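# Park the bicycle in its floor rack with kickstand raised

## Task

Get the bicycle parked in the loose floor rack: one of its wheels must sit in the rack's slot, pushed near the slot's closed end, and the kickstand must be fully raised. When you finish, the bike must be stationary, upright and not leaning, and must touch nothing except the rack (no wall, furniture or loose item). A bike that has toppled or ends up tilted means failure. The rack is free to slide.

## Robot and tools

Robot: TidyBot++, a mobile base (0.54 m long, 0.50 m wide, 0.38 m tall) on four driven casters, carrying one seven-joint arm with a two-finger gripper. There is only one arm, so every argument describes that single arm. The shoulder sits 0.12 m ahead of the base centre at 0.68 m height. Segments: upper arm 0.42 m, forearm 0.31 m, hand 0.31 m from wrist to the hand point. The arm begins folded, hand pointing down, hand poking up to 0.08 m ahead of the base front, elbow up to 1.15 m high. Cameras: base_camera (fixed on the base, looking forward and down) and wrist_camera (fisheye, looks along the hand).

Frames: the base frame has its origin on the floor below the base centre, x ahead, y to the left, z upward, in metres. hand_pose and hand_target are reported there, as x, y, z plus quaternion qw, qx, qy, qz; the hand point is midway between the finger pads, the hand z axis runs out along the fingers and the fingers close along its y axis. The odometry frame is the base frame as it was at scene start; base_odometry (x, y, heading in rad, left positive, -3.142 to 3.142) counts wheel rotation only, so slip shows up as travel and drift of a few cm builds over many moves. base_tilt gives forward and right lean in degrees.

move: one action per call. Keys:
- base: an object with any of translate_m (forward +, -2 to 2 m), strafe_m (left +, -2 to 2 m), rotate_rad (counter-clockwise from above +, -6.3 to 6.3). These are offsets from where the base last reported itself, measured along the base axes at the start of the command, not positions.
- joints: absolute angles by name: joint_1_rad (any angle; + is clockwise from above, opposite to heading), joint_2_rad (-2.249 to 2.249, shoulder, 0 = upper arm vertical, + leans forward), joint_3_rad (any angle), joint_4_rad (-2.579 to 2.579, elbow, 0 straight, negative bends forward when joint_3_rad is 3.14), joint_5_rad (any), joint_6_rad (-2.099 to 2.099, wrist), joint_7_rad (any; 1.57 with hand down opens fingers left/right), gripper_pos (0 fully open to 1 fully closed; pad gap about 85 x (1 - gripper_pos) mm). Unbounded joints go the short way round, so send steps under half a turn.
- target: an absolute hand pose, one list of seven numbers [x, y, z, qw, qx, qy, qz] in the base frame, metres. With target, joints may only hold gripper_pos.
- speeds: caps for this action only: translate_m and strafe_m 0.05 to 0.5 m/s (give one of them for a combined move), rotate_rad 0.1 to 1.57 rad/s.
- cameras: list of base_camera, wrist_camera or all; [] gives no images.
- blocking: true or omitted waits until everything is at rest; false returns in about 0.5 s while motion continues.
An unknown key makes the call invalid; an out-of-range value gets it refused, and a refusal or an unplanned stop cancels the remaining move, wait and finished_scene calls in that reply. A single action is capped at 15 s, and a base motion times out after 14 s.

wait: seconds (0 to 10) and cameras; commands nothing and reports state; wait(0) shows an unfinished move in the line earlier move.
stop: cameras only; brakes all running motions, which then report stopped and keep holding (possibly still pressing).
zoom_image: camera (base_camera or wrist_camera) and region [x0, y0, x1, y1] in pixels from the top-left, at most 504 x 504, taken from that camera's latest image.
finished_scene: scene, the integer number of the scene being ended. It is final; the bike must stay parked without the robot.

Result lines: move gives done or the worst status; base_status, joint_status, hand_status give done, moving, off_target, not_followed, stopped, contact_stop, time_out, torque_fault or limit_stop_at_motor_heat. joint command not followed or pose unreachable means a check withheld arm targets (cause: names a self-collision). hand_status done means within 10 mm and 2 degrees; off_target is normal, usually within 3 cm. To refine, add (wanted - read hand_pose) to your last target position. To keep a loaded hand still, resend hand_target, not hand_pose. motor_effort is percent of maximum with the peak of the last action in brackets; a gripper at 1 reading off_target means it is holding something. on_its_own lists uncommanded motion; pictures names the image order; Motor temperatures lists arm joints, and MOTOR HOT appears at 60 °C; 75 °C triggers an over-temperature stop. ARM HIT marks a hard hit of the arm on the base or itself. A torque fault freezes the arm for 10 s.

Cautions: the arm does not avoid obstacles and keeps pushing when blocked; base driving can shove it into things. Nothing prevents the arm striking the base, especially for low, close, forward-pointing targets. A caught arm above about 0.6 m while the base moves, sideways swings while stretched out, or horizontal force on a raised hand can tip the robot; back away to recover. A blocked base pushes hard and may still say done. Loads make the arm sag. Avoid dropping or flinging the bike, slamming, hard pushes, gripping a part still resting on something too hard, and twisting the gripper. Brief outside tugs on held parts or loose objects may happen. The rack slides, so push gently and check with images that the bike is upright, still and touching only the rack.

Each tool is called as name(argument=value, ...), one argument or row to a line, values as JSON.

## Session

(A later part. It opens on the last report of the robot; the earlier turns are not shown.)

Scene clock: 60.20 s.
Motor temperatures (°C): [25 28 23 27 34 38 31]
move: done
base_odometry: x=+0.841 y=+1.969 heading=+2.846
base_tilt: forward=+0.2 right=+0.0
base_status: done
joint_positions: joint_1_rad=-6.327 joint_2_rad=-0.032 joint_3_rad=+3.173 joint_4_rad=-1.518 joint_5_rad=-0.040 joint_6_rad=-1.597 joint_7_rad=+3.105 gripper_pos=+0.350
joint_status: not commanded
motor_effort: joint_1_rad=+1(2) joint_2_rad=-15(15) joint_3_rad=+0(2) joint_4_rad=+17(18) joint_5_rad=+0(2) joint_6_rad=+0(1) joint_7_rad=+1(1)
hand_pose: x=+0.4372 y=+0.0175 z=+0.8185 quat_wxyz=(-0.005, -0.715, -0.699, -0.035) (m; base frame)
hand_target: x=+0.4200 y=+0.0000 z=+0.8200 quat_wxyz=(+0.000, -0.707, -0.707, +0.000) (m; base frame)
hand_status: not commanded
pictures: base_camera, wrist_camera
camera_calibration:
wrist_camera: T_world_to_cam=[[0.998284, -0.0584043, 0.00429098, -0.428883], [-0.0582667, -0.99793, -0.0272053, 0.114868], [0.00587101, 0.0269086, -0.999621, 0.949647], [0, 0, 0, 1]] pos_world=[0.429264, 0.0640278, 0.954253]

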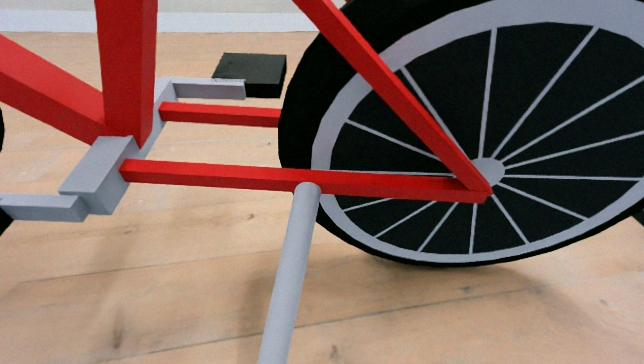

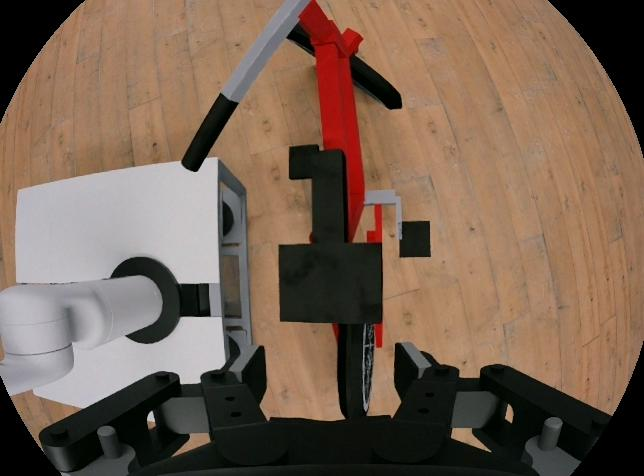

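move(
  base={"strafe_m": -0.75},
  cameras=["wrist_camera"],
  target=[0.51, 0.0, 0.50, 0.0, 0.7071, 0.7071, 0.0],
)

move(
  target=[0.525, 0.0, 0.30, 0.0, 0.7071, 0.7071, 0.0],
)

Scene clock: 64.50 s.
Motor temperatures (°C): [25 28 23 27 34 38 31]
move: off_target
base_odometry: x=+1.060 y=+2.686 heading=+2.847
base_tilt: forward=+0.3 right=+0.0
base_status: done
joint_positions: joint_1_rad=-6.002 joint_2_rad=+0.496 joint_3_rad=+2.775 joint_4_rad=-1.957 joint_5_rad=+0.248 joint_6_rad=-0.774 joint_7_rad=+2.896 gripper_pos=+0.350
joint_status: not commanded
motor_effort: joint_1_rad=+1(3) joint_2_rad=-26(29) joint_3_rad=-3(4) joint_4_rad=+11(17) joint_5_rad=+1(2) joint_6_rad=+0(2) joint_7_rad=+1(1)
hand_pose: x=+0.4994 y=-0.0051 z=+0.5097 quat_wxyz=(+0.013, -0.712, -0.702, +0.015) (m; base frame)
hand_target: x=+0.5100 y=+0.0000 z=+0.5000 quat_wxyz=(+0.000, -0.707, -0.707, +0.000) (m; base frame)
hand_status: off_target (0.015 m and 2.5 deg from the pose sent, 0.327 m and 4.3 deg at the start)
pictures: wrist_camera
camera_calibration:
wrist_camera: T_world_to_cam=[[0.994569, -0.0509886, -0.0907378, -0.440634], [-0.0491019, -0.998531, 0.022907, 0.0573948], [-0.0917725, -0.0183272, -0.995611, 0.687709], [0, 0, 0, 1]] pos_world=[0.504172, 0.047447, 0.643394]

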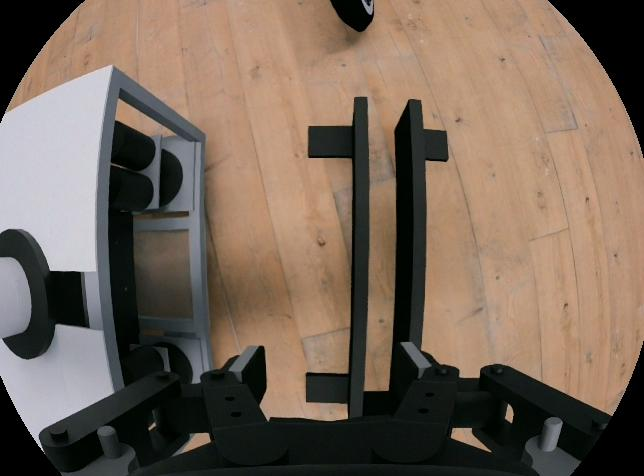

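Scene clock: 66.47 s.
Motor temperatures (°C): [25 28 23 27 34 38 31]
move: off_target
base_odometry: x=+1.060 y=+2.686 heading=+2.847
base_tilt: forward=+0.2 right=+0.0
base_status: not commanded
joint_positions: joint_1_rad=-6.122 joint_2_rad=+0.968 joint_3_rad=+2.913 joint_4_rad=-1.963 joint_5_rad=+0.684 joint_6_rad=-0.318 joint_7_rad=+2.496 gripper_pos=+0.350
joint_status: not commanded
motor_effort: joint_1_rad=+1(1) joint_2_rad=-33(36) joint_3_rad=-3(4) joint_4_rad=+4(11) joint_5_rad=+1(2) joint_6_rad=+0(1) joint_7_rad=+1(1)
hand_pose: x=+0.5223 y=-0.0027 z=+0.3104 quat_wxyz=(+0.006, -0.711, -0.703, +0.013) (m; base frame)
hand_target: x=+0.5250 y=+0.0000 z=+0.3000 quat_wxyz=(+0.000, -0.707, -0.707, +0.000) (m; base frame)
hand_status: off_target (0.011 m and 1.8 deg from the pose sent, 0.211 m and 2.5 deg at the start)
pictures: base_camera, wrist_camera
camera_calibration:
wrist_camera: T_world_to_cam=[[0.995839, -0.0492681, -0.076658, -0.486427], [-0.0471289, -0.998454, 0.0294699, 0.0624724], [-0.0779914, -0.0257345, -0.996622, 0.484533], [0, 0, 0, 1]] pos_world=[0.525137, 0.0508796, 0.443766]

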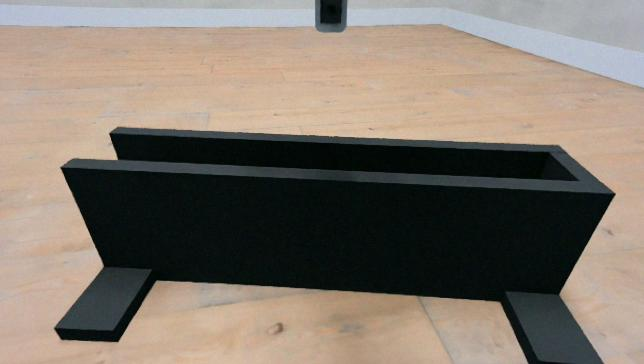

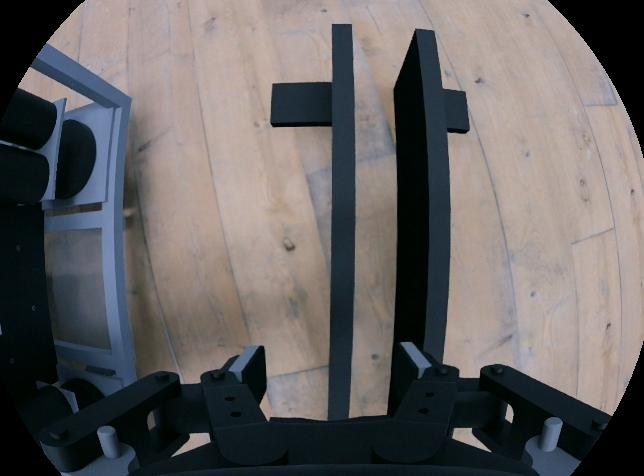

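move(
  target=[0.535, 0.0, 0.20, 0.0, 0.7071, 0.7071, 0.0],
  cameras=["wrist_camera"],
)

Scene clock: 67.87 s.
Motor temperatures (°C): [25 28 23 27 34 38 31]
move: off_target
base_odometry: x=+1.060 y=+2.686 heading=+2.847
base_tilt: forward=+0.3 right=+0.1
base_status: not commanded
joint_positions: joint_1_rad=-6.213 joint_2_rad=+1.213 joint_3_rad=+3.043 joint_4_rad=-1.866 joint_5_rad=+0.746 joint_6_rad=-0.161 joint_7_rad=+2.418 gripper_pos=+0.350
joint_status: not commanded
motor_effort: joint_1_rad=+1(1) joint_2_rad=-35(38) joint_3_rad=-2(4) joint_4_rad=+2(4) joint_5_rad=+0(2) joint_6_rad=-1(1) joint_7_rad=+0(1)
hand_pose: x=+0.5159 y=-0.0029 z=+0.2073 quat_wxyz=(+0.014, -0.712, -0.702, +0.024) (m; base frame)
hand_target: x=+0.5350 y=+0.0000 z=+0.2000 quat_wxyz=(+0.000, -0.707, -0.707, +0.000) (m; base frame)
hand_status: off_target (0.021 m and 3.3 deg from the pose sent, 0.111 m and 1.8 deg at the start)
pictures: wrist_camera
camera_calibration:
wrist_camera: T_world_to_cam=[[0.993195, -0.0526244, -0.103895, -0.481009], [-0.0492262, -0.998174, 0.0350072, 0.0649288], [-0.105548, -0.0296546, -0.993972, 0.394957], [0, 0, 0, 1]] pos_world=[0.522619, 0.0512097, 0.340328]

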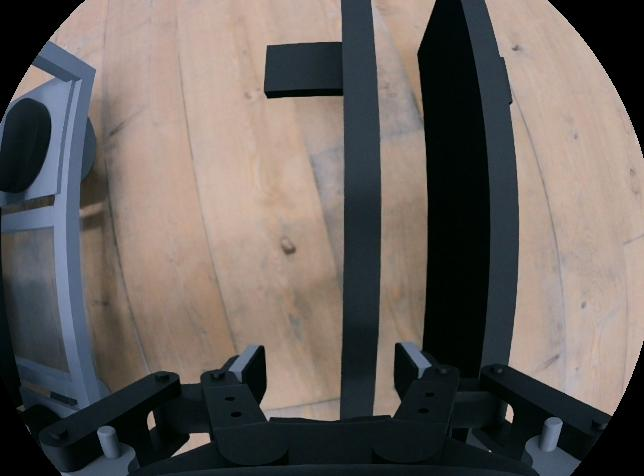

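move(
  base={"translate_m": 0.016},
  cameras=["wrist_camera"],
)

move(
  target=[0.537, 0.0, 0.12, 0.0, 0.7071, 0.7071, 0.0],
  cameras=["wrist_camera"],
)

Scene clock: 68.70 s.
Motor temperatures (°C): [25 28 23 27 34 38 31]
move: done
base_odometry: x=+1.044 y=+2.691 heading=+2.846
base_tilt: forward=+0.3 right=+0.0
base_status: done
joint_positions: joint_1_rad=-6.213 joint_2_rad=+1.213 joint_3_rad=+3.044 joint_4_rad=-1.857 joint_5_rad=+0.747 joint_6_rad=-0.155 joint_7_rad=+2.417 gripper_pos=+0.350
joint_status: not commanded
motor_effort: joint_1_rad=+1(2) joint_2_rad=-36(38) joint_3_rad=-2(3) joint_4_rad=+2(3) joint_5_rad=+1(1) joint_6_rad=+0(1) joint_7_rad=+1(1)
hand_pose: x=+0.5226 y=-0.0023 z=+0.2071 quat_wxyz=(+0.010, -0.712, -0.702, +0.019) (m; base frame)
hand_target: x=+0.5350 y=+0.0000 z=+0.2000 quat_wxyz=(+0.000, -0.707, -0.707, +0.000) (m; base frame)
hand_status: not commanded
pictures: wrist_camera
camera_calibration:
wrist_camera: T_world_to_cam=[[0.994416, -0.0526222, -0.0914742, -0.490819], [-0.0498533, -0.998234, 0.032297, 0.0667741], [-0.0930122, -0.0275564, -0.995284, 0.389227], [0, 0, 0, 1]] pos_world=[0.52761, 0.0515539, 0.340337]

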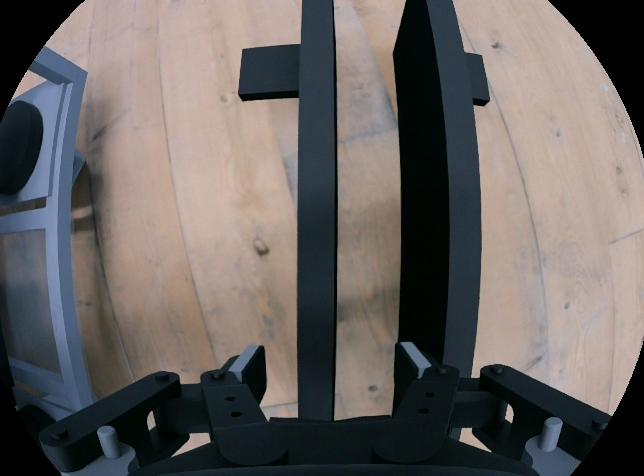

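Scene clock: 69.87 s.
Motor temperatures (°C): [25 28 23 27 34 38 31]
move: off_target
base_odometry: x=+1.044 y=+2.691 heading=+2.846
base_tilt: forward=+0.3 right=+0.0
base_status: not commanded
joint_positions: joint_1_rad=-6.257 joint_2_rad=+1.407 joint_3_rad=+3.105 joint_4_rad=-1.731 joint_5_rad=+0.747 joint_6_rad=-0.078 joint_7_rad=+2.399 gripper_pos=+0.350
joint_status: not commanded
motor_effort: joint_1_rad=+1(1) joint_2_rad=-36(39) joint_3_rad=-1(3) joint_4_rad=+1(7) joint_5_rad=+1(2) joint_6_rad=-1(3) joint_7_rad=+1(1)
hand_pose: x=+0.5184 y=-0.0031 z=+0.1259 quat_wxyz=(+0.013, -0.712, -0.702, +0.025) (m; base frame)
hand_target: x=+0.5370 y=+0.0000 z=+0.1200 quat_wxyz=(+0.000, -0.707, -0.707, +0.000) (m; base frame)
hand_status: off_target (0.020 m and 3.3 deg from the pose sent, 0.088 m and 2.6 deg at the start)
pictures: wrist_camera
camera_calibration:
wrist_camera: T_world_to_cam=[[0.993275, -0.0522175, -0.103339, -0.492056], [-0.0487015, -0.998155, 0.0362612, 0.0672826], [-0.105041, -0.0309846, -0.993985, 0.314076], [0, 0, 0, 1]] pos_world=[0.525014, 0.051196, 0.258899]

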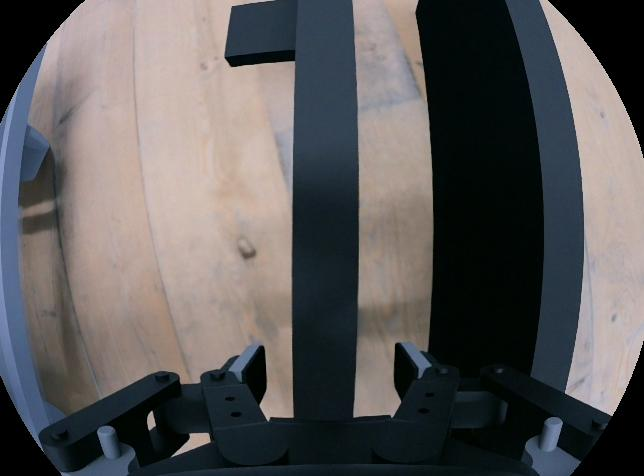

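move(
  joints={"gripper_pos": 0.85},
  cameras=["base_camera"],
)

move(
  base={"translate_m": -0.02, "strafe_m": 0.07},
  speeds={"strafe_m": 0.15},
  cameras=["base_camera"],
)

Scene clock: 71.03 s.
Motor temperatures (°C): [25 28 23 27 34 38 31]
move: off_target
base_odometry: x=+1.044 y=+2.691 heading=+2.846
base_tilt: forward=+0.3 right=+0.0
base_status: not commanded
joint_positions: joint_1_rad=-6.257 joint_2_rad=+1.406 joint_3_rad=+3.108 joint_4_rad=-1.726 joint_5_rad=+0.747 joint_6_rad=-0.068 joint_7_rad=+2.393 gripper_pos=+0.808
joint_status: gripper_pos off_target (ended at +0.808, target +0.850)
motor_effort: joint_1_rad=+0(1) joint_2_rad=-35(39) joint_3_rad=-2(3) joint_4_rad=+2(5) joint_5_rad=+2(2) joint_6_rad=-1(2) joint_7_rad=+1(2)
hand_pose: x=+0.5246 y=-0.0028 z=+0.1261 quat_wxyz=(+0.010, -0.714, -0.699, +0.019) (m; base frame)
hand_target: x=+0.5370 y=+0.0000 z=+0.1200 quat_wxyz=(+0.000, -0.707, -0.707, +0.000) (m; base frame)
hand_status: not commanded
pictures: base_camera

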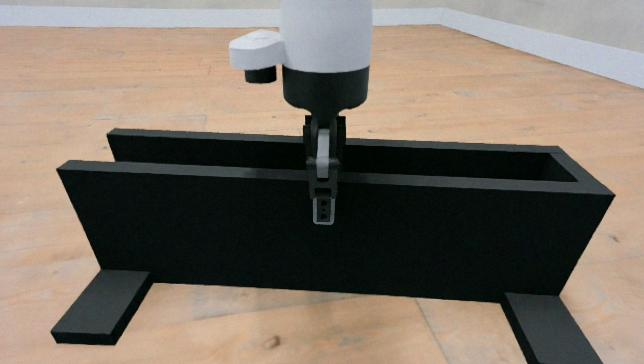

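Scene clock: 72.10 s.
Motor temperatures (°C): [25 28 23 27 34 38 31]
move: done
base_odometry: x=+1.043 y=+2.618 heading=+2.846
base_tilt: forward=+0.2 right=+0.0
base_status: done
joint_positions: joint_1_rad=-6.268 joint_2_rad=+1.405 joint_3_rad=+3.125 joint_4_rad=-1.715 joint_5_rad=+0.747 joint_6_rad=-0.066 joint_7_rad=+2.393 gripper_pos=+0.808
joint_status: not commanded
motor_effort: joint_1_rad=+0(4) joint_2_rad=-37(38) joint_3_rad=-1(5) joint_4_rad=+2(3) joint_5_rad=+2(2) joint_6_rad=-1(2) joint_7_rad=+1(1)
hand_pose: x=+0.5320 y=-0.0086 z=+0.1261 quat_wxyz=(+0.000, -0.712, -0.702, +0.020) (m; base frame)
hand_target: x=+0.5370 y=+0.0000 z=+0.1200 quat_wxyz=(+0.000, -0.707, -0.707, +0.000) (m; base frame)
hand_status: not commanded
pictures: base_camera

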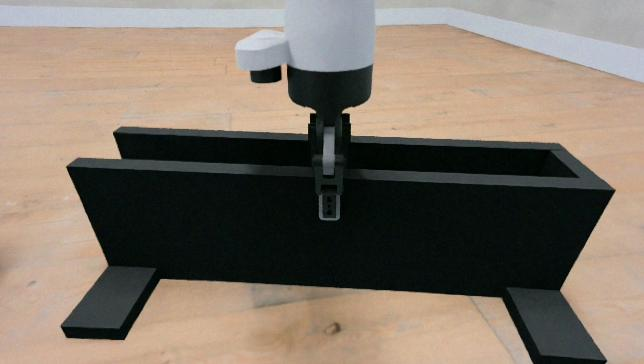

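move(
  base={"translate_m": -0.02},
  speeds={"translate_m": 0.15},
  cameras=[],
)

move(
  joints={"gripper_pos": 0.35},
  cameras=["base_camera", "wrist_camera"],
)

Scene clock: 73.13 s.
Motor temperatures (°C): [25 28 23 27 34 38 31]
move: done
base_odometry: x=+1.062 y=+2.612 heading=+2.846
base_tilt: forward=+0.3 right=+0.0
base_status: done
joint_positions: joint_1_rad=-6.268 joint_2_rad=+1.405 joint_3_rad=+3.125 joint_4_rad=-1.711 joint_5_rad=+0.747 joint_6_rad=-0.059 joint_7_rad=+2.393 gripper_pos=+0.809
joint_status: not commanded
motor_effort: joint_1_rad=+1(2) joint_2_rad=-35(39) joint_3_rad=-1(1) joint_4_rad=+1(3) joint_5_rad=+1(1) joint_6_rad=-1(3) joint_7_rad=+1(1)
hand_pose: x=+0.5362 y=-0.0072 z=+0.1261 quat_wxyz=(-0.002, -0.712, -0.702, +0.015) (m; base frame)
hand_target: x=+0.5370 y=+0.0000 z=+0.1200 quat_wxyz=(+0.000, -0.707, -0.707, +0.000) (m; base frame)
hand_status: not commanded
pictures: none
No camera images: "cameras" was empty.

Scene clock: 73.97 s.
Motor temperatures (°C): [25 28 23 27 34 38 31]
move: done
base_odometry: x=+1.062 y=+2.612 heading=+2.846
base_tilt: forward=+0.2 right=+0.0
base_status: not commanded
joint_positions: joint_1_rad=-6.268 joint_2_rad=+1.405 joint_3_rad=+3.125 joint_4_rad=-1.711 joint_5_rad=+0.747 joint_6_rad=-0.059 joint_7_rad=+2.393 gripper_pos=+0.350
joint_status: all done
motor_effort: joint_1_rad=+1(1) joint_2_rad=-37(38) joint_3_rad=-1(3) joint_4_rad=+1(2) joint_5_rad=+2(2) joint_6_rad=-1(1) joint_7_rad=+1(1)
hand_pose: x=+0.5362 y=-0.0072 z=+0.1260 quat_wxyz=(-0.002, -0.712, -0.702, +0.015) (m; base frame)
hand_target: x=+0.5370 y=+0.0000 z=+0.1200 quat_wxyz=(+0.000, -0.707, -0.707, +0.000) (m; base frame)
hand_status: not commanded
pictures: base_camera, wrist_camera
camera_calibration:
wrist_camera: T_world_to_cam=[[0.996367, -0.0520437, -0.0674118, -0.516088], [-0.0492656, -0.997892, 0.042239, 0.0635768], [-0.069468, -0.0387644, -0.996831, 0.297157], [0, 0, 0, 1]] pos_world=[0.537988, 0.0481028, 0.258739]

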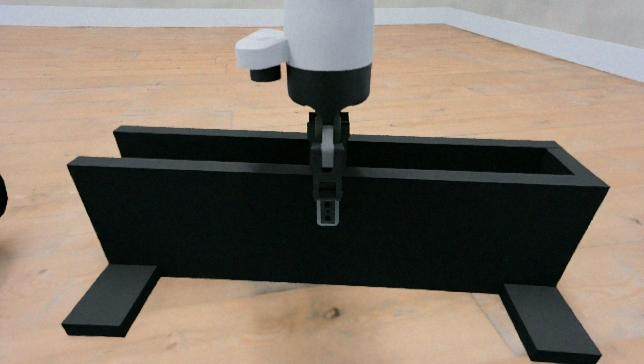

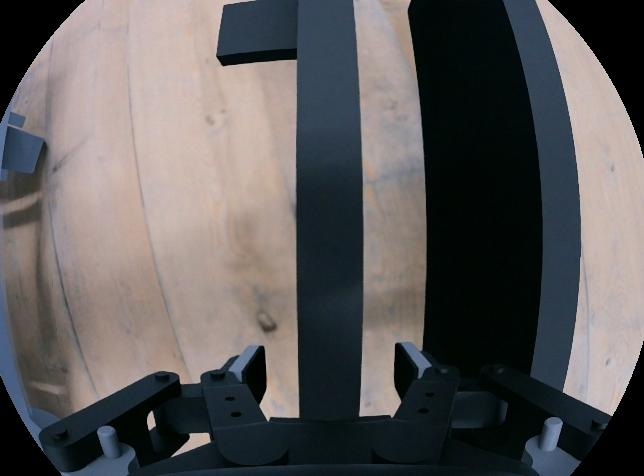

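move(
  target=[0.50, 0.0, 0.40, 0.0, 0.7071, 0.7071, 0.0],
  cameras=[],
)

move(
  target=[0.44, 0.0, 0.80, 0.0, 0.7071, 0.7071, 0.0],
  cameras=["base_camera"],
)

move(
  base={"strafe_m": 0.78},
  cameras=["base_camera", "wrist_camera"],
)

Scene clock: 76.50 s.
Motor temperatures (°C): [25 28 23 27 34 38 31]
move: off_target
base_odometry: x=+1.062 y=+2.612 heading=+2.846
base_tilt: forward=+0.3 right=+0.0
base_status: not commanded
joint_positions: joint_1_rad=-6.056 joint_2_rad=+0.744 joint_3_rad=+2.830 joint_4_rad=-2.060 joint_5_rad=+0.622 joint_6_rad=-0.357 joint_7_rad=+2.558 gripper_pos=+0.350
joint_status: not commanded
motor_effort: joint_1_rad=+1(1) joint_2_rad=-30(40) joint_3_rad=-4(4) joint_4_rad=+7(7) joint_5_rad=+1(2) joint_6_rad=+0(1) joint_7_rad=+1(1)
hand_pose: x=+0.5257 y=-0.0001 z=+0.3960 quat_wxyz=(-0.022, -0.707, -0.707, -0.025) (m; base frame)
hand_target: x=+0.5000 y=+0.0000 z=+0.4000 quat_wxyz=(+0.000, -0.707, -0.707, +0.000) (m; base frame)
hand_status: off_target (0.026 m and 3.8 deg from the pose sent, 0.276 m and 1.9 deg at the start)
pictures: none
No camera images: "cameras" was empty.

Scene clock: 78.90 s.
Motor temperatures (°C): [25 28 23 27 34 38 31]
move: off_target
base_odometry: x=+1.062 y=+2.612 heading=+2.846
base_tilt: forward=+0.2 right=+0.0
base_status: not commanded
joint_positions: joint_1_rad=-6.268 joint_2_rad=+0.022 joint_3_rad=+3.120 joint_4_rad=-1.539 joint_5_rad=+0.050 joint_6_rad=-1.530 joint_7_rad=+3.106 gripper_pos=+0.350
joint_status: not commanded
motor_effort: joint_1_rad=+1(1) joint_2_rad=-16(32) joint_3_rad=+0(4) joint_4_rad=+17(18) joint_5_rad=+1(3) joint_6_rad=+0(1) joint_7_rad=+1(1)
hand_pose: x=+0.4580 y=-0.0121 z=+0.7950 quat_wxyz=(-0.035, -0.717, -0.697, -0.001) (m; base frame)
hand_target: x=+0.4400 y=+0.0000 z=+0.8000 quat_wxyz=(+0.000, -0.707, -0.707, +0.000) (m; base frame)
hand_status: off_target (0.022 m and 4.4 deg from the pose sent, 0.413 m and 3.8 deg at the start)
pictures: base_camera

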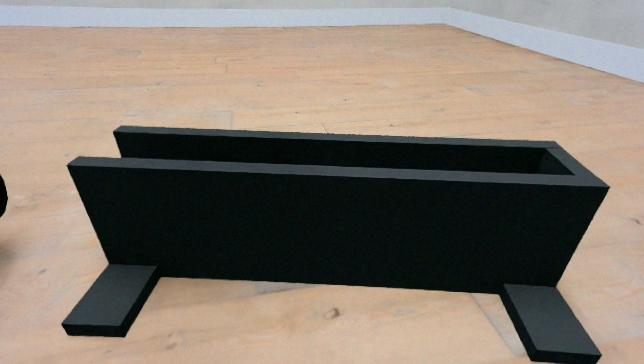

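Scene clock: 81.73 s.
Motor temperatures (°C): [25 28 23 27 34 38 31]
move: done
base_odometry: x=+0.835 y=+1.866 heading=+2.847
base_tilt: forward=+0.2 right=+0.0
base_status: done
joint_positions: joint_1_rad=-6.276 joint_2_rad=+0.022 joint_3_rad=+3.127 joint_4_rad=-1.539 joint_5_rad=+0.043 joint_6_rad=-1.533 joint_7_rad=+3.107 gripper_pos=+0.350
joint_status: not commanded
motor_effort: joint_1_rad=+1(2) joint_2_rad=-17(18) joint_3_rad=+0(2) joint_4_rad=+17(18) joint_5_rad=+1(2) joint_6_rad=+0(1) joint_7_rad=+1(1)
hand_pose: x=+0.4573 y=-0.0095 z=+0.7949 quat_wxyz=(-0.032, -0.716, -0.697, -0.002) (m; base frame)
hand_target: x=+0.4400 y=+0.0000 z=+0.8000 quat_wxyz=(+0.000, -0.707, -0.707, +0.000) (m; base frame)
hand_status: not commanded
pictures: base_camera, wrist_camera
camera_calibration:
wrist_camera: T_world_to_cam=[[0.997932, -0.0642828, -0.000161121, -0.446832], [-0.0641682, -0.996297, 0.0572283, 0.0240474], [-0.00383932, -0.0570996, -0.998361, 0.929345], [0, 0, 0, 1]] pos_world=[0.451019, 0.0482999, 0.926374]

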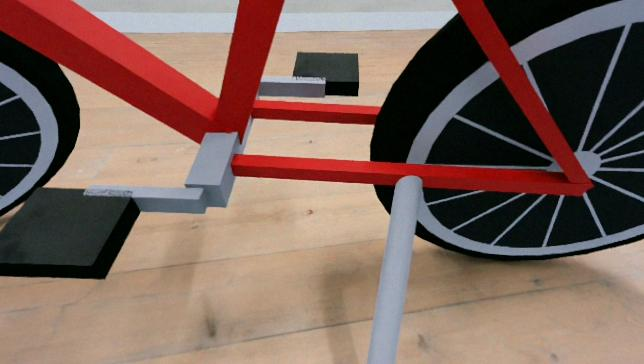

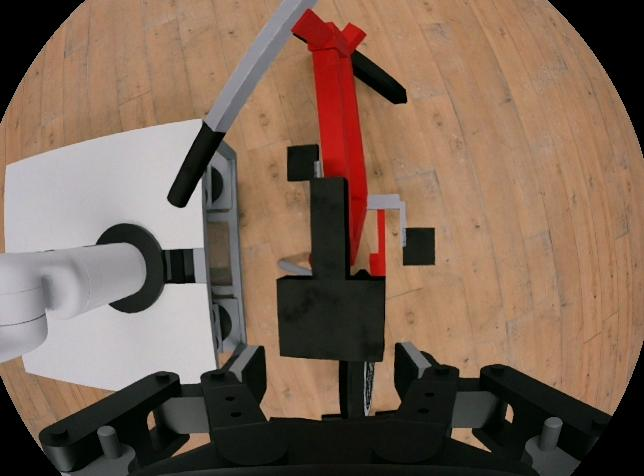

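move(
  base={"strafe_m": 0.05},
  target=[0.46, 0.0, 0.64, 0.0616, 0.7044, 0.7044, 0.0617],
  joints={"gripper_pos": 0.0},
  cameras=["wrist_camera"],
)

Scene clock: 84.00 s.
Motor temperatures (°C): [25 28 23 27 34 38 31]
move: off_target
base_odometry: x=+0.821 y=+1.818 heading=+2.847
base_tilt: forward=+0.2 right=+0.0
base_status: done
joint_positions: joint_1_rad=-6.267 joint_2_rad=+0.022 joint_3_rad=+3.128 joint_4_rad=-2.039 joint_5_rad=+0.039 joint_6_rad=-0.947 joint_7_rad=+3.107 gripper_pos=+0.000
joint_status: all done
motor_effort: joint_1_rad=+1(3) joint_2_rad=-16(17) joint_3_rad=+0(2) joint_4_rad=+16(18) joint_5_rad=+1(2) joint_6_rad=+1(1) joint_7_rad=+1(1)
hand_pose: x=+0.4468 y=-0.0094 z=+0.6460 quat_wxyz=(-0.058, -0.711, -0.699, -0.036) (m; base frame)
hand_target: x=+0.4600 y=+0.0000 z=+0.6400 quat_wxyz=(-0.062, -0.704, -0.704, -0.062) (m; base frame)
hand_status: off_target (0.017 m and 3.1 deg from the pose sent, 0.155 m and 7.8 deg at the start)
pictures: wrist_camera
camera_calibration:
wrist_camera: T_world_to_cam=[[0.995024, -0.0531679, 0.0842662, -0.489495], [-0.0568844, -0.997483, 0.0423328, 0.0383402], [0.0818034, -0.0469156, -0.995544, 0.740632], [0, 0, 0, 1]] pos_world=[0.428654, 0.0469654, 0.776956]

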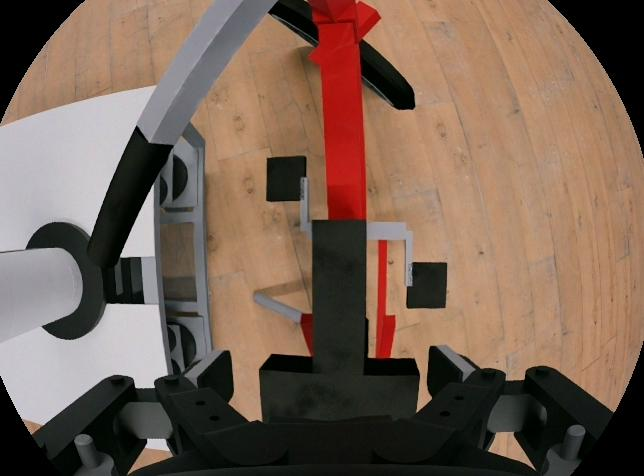

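move(
  target=[0.479, 0.004, 0.56, 0.0616, 0.7044, 0.7044, 0.0617],
  cameras=["wrist_camera"],
)

Scene clock: 85.60 s.
Motor temperatures (°C): [25 28 23 27 34 38 31]
move: off_target
base_odometry: x=+0.821 y=+1.818 heading=+2.847
base_tilt: forward=+0.2 right=+0.0
base_status: not commanded
joint_positions: joint_1_rad=-6.031 joint_2_rad=+0.211 joint_3_rad=+2.842 joint_4_rad=-2.140 joint_5_rad=+0.097 joint_6_rad=-0.667 joint_7_rad=+3.023 gripper_pos=+0.000
joint_status: not commanded
motor_effort: joint_1_rad=+1(1) joint_2_rad=-19(20) joint_3_rad=-1(2) joint_4_rad=+13(16) joint_5_rad=+1(2) joint_6_rad=+1(1) joint_7_rad=+1(1)
hand_pose: x=+0.4673 y=+0.0048 z=+0.5668 quat_wxyz=(-0.045, -0.709, -0.702, -0.050) (m; base frame)
hand_target: x=+0.4790 y=+0.0040 z=+0.5600 quat_wxyz=(-0.062, -0.704, -0.704, -0.062) (m; base frame)
hand_status: off_target (0.014 m and 2.4 deg from the pose sent, 0.093 m and 3.1 deg at the start)
pictures: wrist_camera
camera_calibration:
wrist_camera: T_world_to_cam=[[0.995499, -0.0460423, 0.0828386, -0.501895], [-0.0465785, -0.998904, 0.00455091, 0.0736695], [0.0825383, -0.00838893, -0.996553, 0.660883], [0, 0, 0, 1]] pos_world=[0.448519, 0.0560245, 0.699845]

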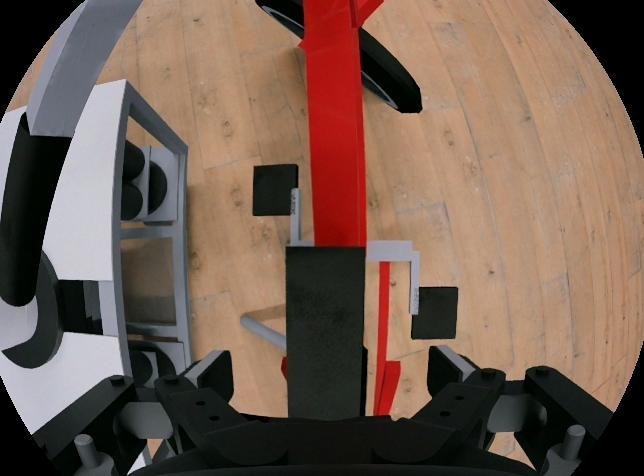

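move(
  target=[0.49, 0.002, 0.497, 0.0616, 0.7044, 0.7044, 0.0617],
  cameras=["wrist_camera", "base_camera"],
)

Scene clock: 87.23 s.
Motor temperatures (°C): [25 28 23 27 34 38 31]
move: off_target
base_odometry: x=+0.821 y=+1.818 heading=+2.847
base_tilt: forward=+0.3 right=+0.0
base_status: not commanded
joint_positions: joint_1_rad=-5.979 joint_2_rad=+0.401 joint_3_rad=+2.755 joint_4_rad=-2.196 joint_5_rad=+0.399 joint_6_rad=-0.474 joint_7_rad=+2.732 gripper_pos=+0.000
joint_status: not commanded
motor_effort: joint_1_rad=+1(1) joint_2_rad=-22(24) joint_3_rad=-2(3) joint_4_rad=+10(13) joint_5_rad=+2(2) joint_6_rad=+1(1) joint_7_rad=+1(1)
hand_pose: x=+0.4790 y=-0.0069 z=+0.5008 quat_wxyz=(-0.054, -0.712, -0.700, -0.037) (m; base frame)
hand_target: x=+0.4900 y=+0.0020 z=+0.4970 quat_wxyz=(-0.062, -0.704, -0.704, -0.062) (m; base frame)
hand_status: off_target (0.015 m and 3.1 deg from the pose sent, 0.073 m and 2.4 deg at the start)
pictures: base_camera, wrist_camera
camera_calibration:
wrist_camera: T_world_to_cam=[[0.995404, -0.0535506, 0.0793948, -0.506855], [-0.0564948, -0.997778, 0.0353107, 0.0521779], [0.0773275, -0.0396338, -0.996218, 0.596117], [0, 0, 0, 1]] pos_world=[0.461377, 0.048546, 0.632261]

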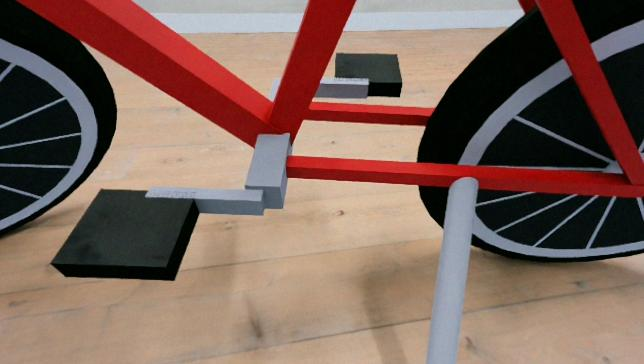

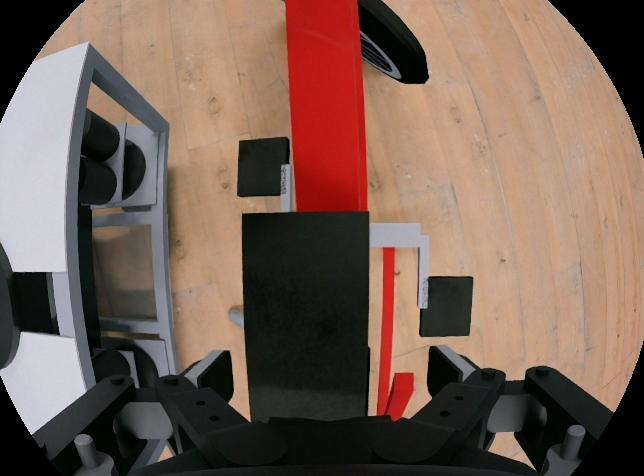

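move(
  base={"translate_m": -0.009},
  target=[0.491, 0.002, 0.487, 0.0616, 0.7044, 0.7044, 0.0617],
  cameras=["wrist_camera"],
)

move(
  joints={"gripper_pos": 0.75},
  cameras=["wrist_camera"],
)

Scene clock: 88.03 s.
Motor temperatures (°C): [25 28 23 27 34 38 31]
move: off_target
base_odometry: x=+0.829 y=+1.815 heading=+2.847
base_tilt: forward=+0.3 right=+0.0
base_status: done
joint_positions: joint_1_rad=-5.979 joint_2_rad=+0.421 joint_3_rad=+2.755 joint_4_rad=-2.209 joint_5_rad=+0.450 joint_6_rad=-0.439 joint_7_rad=+2.683 gripper_pos=+0.000
joint_status: not commanded
motor_effort: joint_1_rad=+1(2) joint_2_rad=-22(24) joint_3_rad=-3(3) joint_4_rad=+10(11) joint_5_rad=+1(1) joint_6_rad=+1(1) joint_7_rad=+1(1)
hand_pose: x=+0.4808 y=-0.0077 z=+0.4931 quat_wxyz=(-0.058, -0.712, -0.699, -0.041) (m; base frame)
hand_target: x=+0.4910 y=+0.0020 z=+0.4870 quat_wxyz=(-0.062, -0.704, -0.704, -0.062) (m; base frame)
hand_status: off_target (0.015 m and 2.7 deg from the pose sent, 0.020 m and 3.1 deg at the start)
pictures: wrist_camera
camera_calibration:
wrist_camera: T_world_to_cam=[[0.994546, -0.0544443, 0.08896, -0.512439], [-0.0577899, -0.997698, 0.0354733, 0.0523097], [0.0868239, -0.0404208, -0.995403, 0.58331], [0, 0, 0, 1]] pos_world=[0.462022, 0.0478678, 0.62436]

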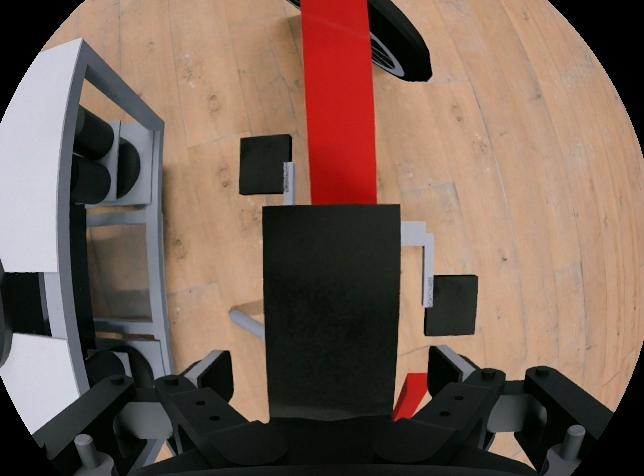

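Scene clock: 89.00 s.
Motor temperatures (°C): [25 28 23 27 34 38 31]
move: off_target
base_odometry: x=+0.829 y=+1.815 heading=+2.847
base_tilt: forward=+0.2 right=+0.0
base_status: not commanded
joint_positions: joint_1_rad=-5.977 joint_2_rad=+0.417 joint_3_rad=+2.755 joint_4_rad=-2.213 joint_5_rad=+0.453 joint_6_rad=-0.421 joint_7_rad=+2.673 gripper_pos=+0.550
joint_status: gripper_pos off_target (ended at +0.550, target +0.750)
motor_effort: joint_1_rad=-1(2) joint_2_rad=-16(23) joint_3_rad=-4(5) joint_4_rad=+9(12) joint_5_rad=+2(3) joint_6_rad=-2(3) joint_7_rad=+2(4)
hand_pose: x=+0.4843 y=-0.0068 z=+0.4944 quat_wxyz=(-0.061, -0.714, -0.695, -0.048) (m; base frame)
hand_target: x=+0.4910 y=+0.0020 z=+0.4870 quat_wxyz=(-0.062, -0.704, -0.704, -0.062) (m; base frame)
hand_status: not commanded
pictures: wrist_camera
camera_calibration:
wrist_camera: T_world_to_cam=[[0.992439, -0.0633147, 0.105145, -0.523002], [-0.0666279, -0.997376, 0.0282993, 0.0611774], [0.103077, -0.0350909, -0.994054, 0.575847], [0, 0, 0, 1]] pos_world=[0.463767, 0.0481102, 0.625682]

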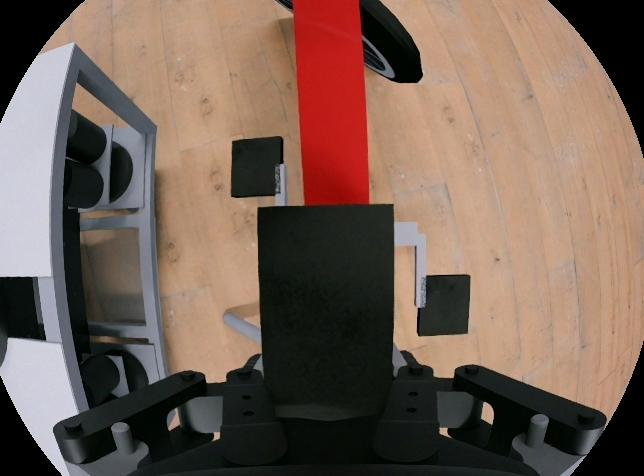

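move(
  target=[0.531, 0.002, 0.491, 0.035, 0.7062, 0.7062, 0.035],
  cameras=["base_camera"],
)

move(
  target=[0.571, 0.002, 0.495, 0.0092, 0.707, 0.707, 0.0092],
  cameras=["base_camera", "wrist_camera"],
)

Scene clock: 91.37 s.
Motor temperatures (°C): [25 28 23 27 34 38 31]
move: off_target
base_odometry: x=+0.829 y=+1.815 heading=+2.847
base_tilt: forward=+0.2 right=+0.0
base_status: not commanded
joint_positions: joint_1_rad=-5.976 joint_2_rad=+0.477 joint_3_rad=+2.755 joint_4_rad=-2.042 joint_5_rad=+0.419 joint_6_rad=-0.552 joint_7_rad=+2.724 gripper_pos=+0.571
joint_status: not commanded
motor_effort: joint_1_rad=-3(5) joint_2_rad=-21(22) joint_3_rad=-6(7) joint_4_rad=+15(17) joint_5_rad=+3(3) joint_6_rad=+6(8) joint_7_rad=+3(3)
hand_pose: x=+0.5317 y=-0.0172 z=+0.5040 quat_wxyz=(-0.062, -0.720, -0.690, -0.038) (m; base frame)
hand_target: x=+0.5310 y=+0.0020 z=+0.4910 quat_wxyz=(-0.035, -0.706, -0.706, -0.035) (m; base frame)
hand_status: off_target (0.023 m and 3.9 deg from the pose sent, 0.048 m and 3.7 deg at the start)
pictures: base_camera

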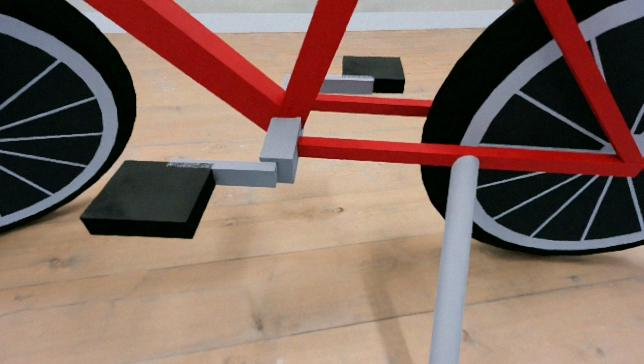

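Scene clock: 92.57 s.
Motor temperatures (°C): [25 28 23 27 34 38 31]
move: off_target
base_odometry: x=+0.829 y=+1.815 heading=+2.847
base_tilt: forward=+0.2 right=+0.0
base_status: not commanded
joint_positions: joint_1_rad=-5.996 joint_2_rad=+0.568 joint_3_rad=+2.755 joint_4_rad=-1.833 joint_5_rad=+0.357 joint_6_rad=-0.741 joint_7_rad=+2.806 gripper_pos=+0.571
joint_status: not commanded
motor_effort: joint_1_rad=-2(3) joint_2_rad=-26(27) joint_3_rad=-6(6) joint_4_rad=+16(16) joint_5_rad=+2(3) joint_6_rad=+7(8) joint_7_rad=+2(3)
hand_pose: x=+0.5705 y=-0.0175 z=+0.5085 quat_wxyz=(-0.034, -0.720, -0.693, -0.013) (m; base frame)
hand_target: x=+0.5710 y=+0.0020 z=+0.4950 quat_wxyz=(-0.009, -0.707, -0.707, -0.009) (m; base frame)
hand_status: off_target (0.024 m and 3.6 deg from the pose sent, 0.045 m and 7.3 deg at the start)
pictures: base_camera, wrist_camera
camera_calibration:
wrist_camera: T_world_to_cam=[[0.996995, -0.0755177, 0.0172596, -0.568802], [-0.0762209, -0.996095, 0.0445567, 0.0530642], [0.0138273, -0.0457383, -0.998858, 0.6338], [0, 0, 0, 1]] pos_world=[0.562374, 0.0388913, 0.640529]

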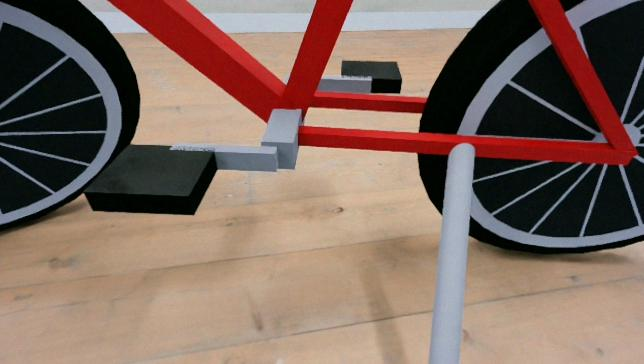

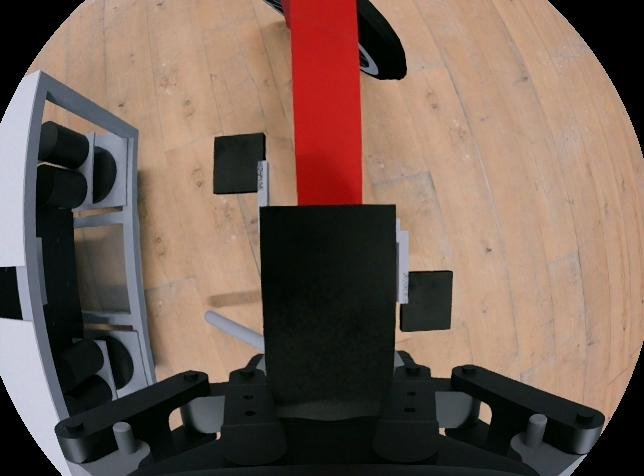

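move(
  target=[0.591, 0.006, 0.497, 0.0, 0.7071, 0.7071, 0.0],
  cameras=["base_camera", "wrist_camera"],
)

Scene clock: 94.57 s.
Motor temperatures (°C): [25 28 23 27 34 38 31]
move: off_target
base_odometry: x=+0.829 y=+1.815 heading=+2.847
base_tilt: forward=+0.2 right=+0.0
base_status: not commanded
joint_positions: joint_1_rad=-6.030 joint_2_rad=+0.614 joint_3_rad=+2.764 joint_4_rad=-1.732 joint_5_rad=+0.335 joint_6_rad=-0.831 joint_7_rad=+2.833 gripper_pos=+0.571
joint_status: not commanded
motor_effort: joint_1_rad=-1(2) joint_2_rad=-30(30) joint_3_rad=-5(6) joint_4_rad=+17(17) joint_5_rad=+1(3) joint_6_rad=+8(9) joint_7_rad=+1(3)
hand_pose: x=+0.5874 y=-0.0096 z=+0.5098 quat_wxyz=(-0.020, -0.715, -0.698, +0.000) (m; base frame)
hand_target: x=+0.5910 y=+0.0060 z=+0.4970 quat_wxyz=(+0.000, -0.707, -0.707, +0.000) (m; base frame)
hand_status: off_target (0.020 m and 2.7 deg from the pose sent, 0.033 m and 4.7 deg at the start)
pictures: base_camera, wrist_camera
camera_calibration:
wrist_camera: T_world_to_cam=[[0.997852, -0.062059, -0.0209785, -0.566029], [-0.0610589, -0.997103, 0.0453541, 0.0528849], [-0.0237324, -0.0439757, -0.998751, 0.657222], [0, 0, 0, 1]] pos_world=[0.58364, 0.0465063, 0.642128]

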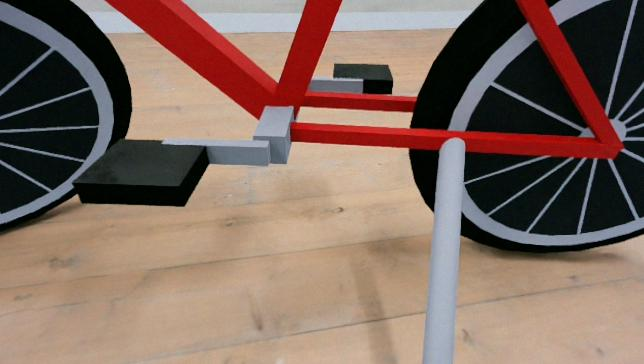

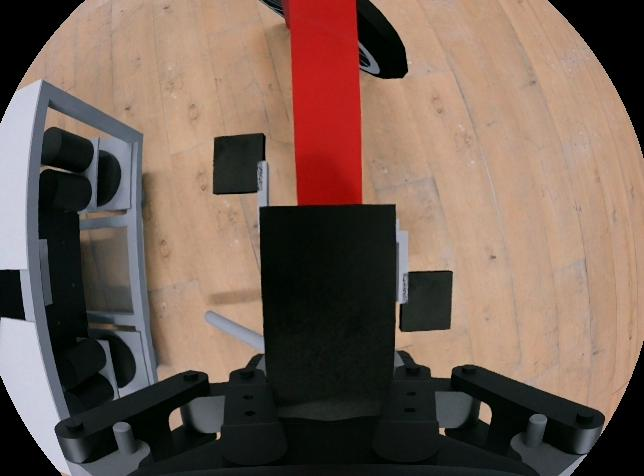

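move(
  base={"strafe_m": -0.10},
  speeds={"strafe_m": 0.1},
  cameras=["base_camera", "wrist_camera"],
)

Scene clock: 96.37 s.
Motor temperatures (°C): [25 28 23 27 34 38 31]
move: done
base_odometry: x=+0.859 y=+1.911 heading=+2.847
base_tilt: forward=+0.2 right=-0.1
base_status: done
joint_positions: joint_1_rad=-6.057 joint_2_rad=+0.636 joint_3_rad=+2.771 joint_4_rad=-1.688 joint_5_rad=+0.254 joint_6_rad=-0.825 joint_7_rad=+2.808 gripper_pos=+0.571
joint_status: not commanded
motor_effort: joint_1_rad=+3(4) joint_2_rad=-31(36) joint_3_rad=-3(7) joint_4_rad=+11(16) joint_5_rad=+11(13) joint_6_rad=-1(8) joint_7_rad=+14(15)
hand_pose: x=+0.6032 y=+0.0186 z=+0.5099 quat_wxyz=(-0.001, -0.738, -0.674, -0.026) (m; base frame)
hand_target: x=+0.5910 y=+0.0060 z=+0.4970 quat_wxyz=(+0.000, -0.707, -0.707, +0.000) (m; base frame)
hand_status: not commanded
pictures: base_camera, wrist_camera
camera_calibration:
wrist_camera: T_world_to_cam=[[0.991848, -0.126393, -0.0161895, -0.577642], [-0.126722, -0.991711, -0.0212456, 0.155396], [-0.01337, 0.023124, -0.999643, 0.651946], [0, 0, 0, 1]] pos_world=[0.601342, 0.0660225, 0.645663]

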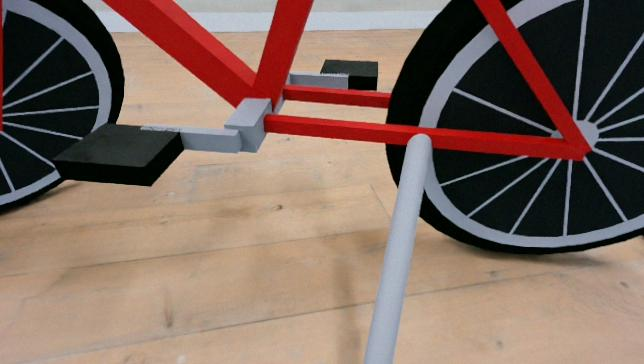

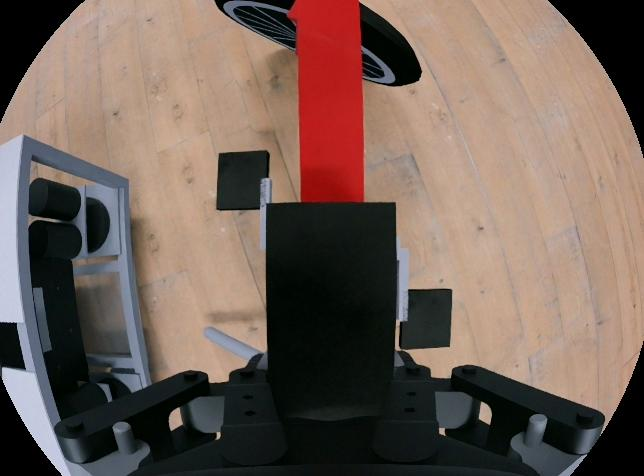

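move(
  target=[0.583, 0.012, 0.50, 0.0, 0.662, 0.7495, 0.0],
  cameras=["base_camera", "wrist_camera"],
)

Scene clock: 97.83 s.
Motor temperatures (°C): [25 28 23 27 34 38 31]
move: off_target
base_odometry: x=+0.858 y=+1.911 heading=+2.847
base_tilt: forward=+0.3 right=+0.0
base_status: not commanded
joint_positions: joint_1_rad=-6.057 joint_2_rad=+0.634 joint_3_rad=+2.765 joint_4_rad=-1.694 joint_5_rad=+0.248 joint_6_rad=-0.825 joint_7_rad=+2.835 gripper_pos=+0.571
joint_status: not commanded
motor_effort: joint_1_rad=+2(4) joint_2_rad=-29(31) joint_3_rad=-3(5) joint_4_rad=+10(11) joint_5_rad=+15(17) joint_6_rad=-3(5) joint_7_rad=+17(21)
hand_pose: x=+0.6004 y=+0.0227 z=+0.5101 quat_wxyz=(+0.003, -0.728, -0.685, -0.027) (m; base frame)
hand_target: x=+0.5830 y=+0.0120 z=+0.5000 quat_wxyz=(+0.000, -0.662, -0.750, +0.000) (m; base frame)
hand_status: off_target (0.023 m and 11.1 deg from the pose sent, 0.023 m and 12.7 deg at the start)
pictures: base_camera, wrist_camera
camera_calibration:
wrist_camera: T_world_to_cam=[[0.995143, -0.0965096, -0.0193769, -0.575413], [-0.097004, -0.994933, -0.026436, 0.144028], [-0.0167274, 0.0281873, -0.999463, 0.653728], [0, 0, 0, 1]] pos_world=[0.597525, 0.0693383, 0.646034]

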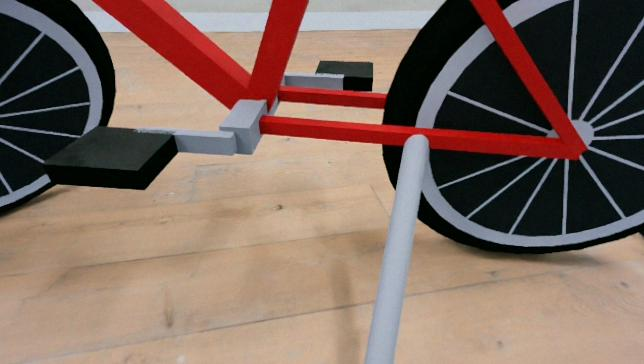

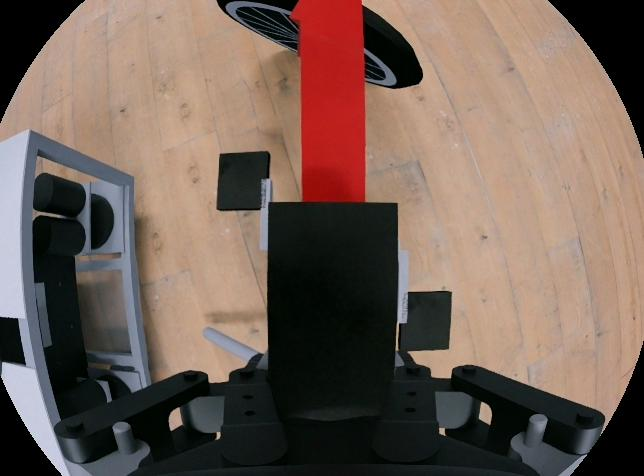

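move(
  target=[0.581, 0.012, 0.50, 0.0, 0.6428, 0.7661, 0.0],
  base={"strafe_m": -0.07},
  speeds={"strafe_m": 0.1},
  cameras=["base_camera", "wrist_camera"],
)

Scene clock: 146.50 s.
Motor temperatures (°C): [25 29 23 27 34 37 32]
move: off_target
base_odometry: x=+0.879 y=+1.978 heading=+2.847
base_tilt: forward=+0.2 right=-0.1
base_status: done
joint_positions: joint_1_rad=-6.046 joint_2_rad=+0.629 joint_3_rad=+2.744 joint_4_rad=-1.707 joint_5_rad=+0.239 joint_6_rad=-0.822 joint_7_rad=+2.873 gripper_pos=+0.571
joint_status: not commanded
motor_effort: joint_1_rad=+2(6) joint_2_rad=-30(34) joint_3_rad=-3(6) joint_4_rad=+10(12) joint_5_rad=+15(19) joint_6_rad=-3(7) joint_7_rad=+17(20)
hand_pose: x=+0.5948 y=+0.0299 z=+0.5108 quat_wxyz=(+0.010, -0.714, -0.699, -0.031) (m; base frame)
hand_target: x=+0.5810 y=+0.0120 z=+0.5000 quat_wxyz=(+0.000, -0.643, -0.766, +0.000) (m; base frame)
hand_status: off_target (0.025 m and 11.8 deg from the pose sent, 0.024 m and 13.9 deg at the start)
pictures: base_camera, wrist_camera
camera_calibration:
wrist_camera: T_world_to_cam=[[0.998178, -0.0554835, -0.023709, -0.569949], [-0.0564561, -0.997499, -0.0425349, 0.134809], [-0.0212897, 0.0437959, -0.998814, 0.65612], [0, 0, 0, 1]] pos_world=[0.59049, 0.0741138, 0.647563]

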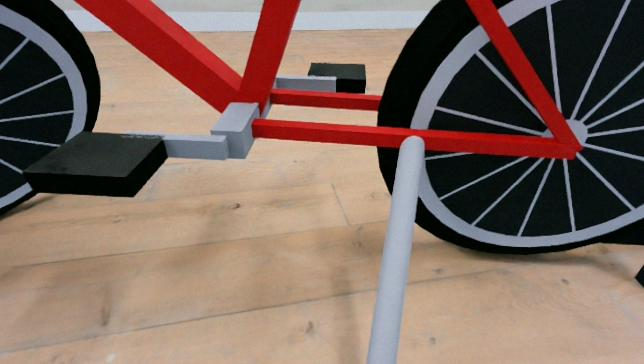

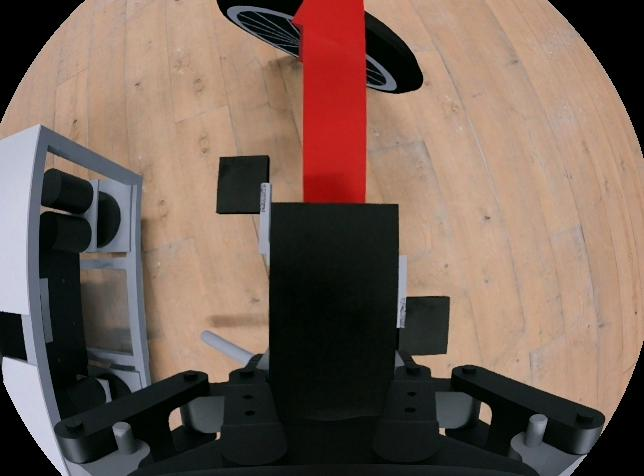

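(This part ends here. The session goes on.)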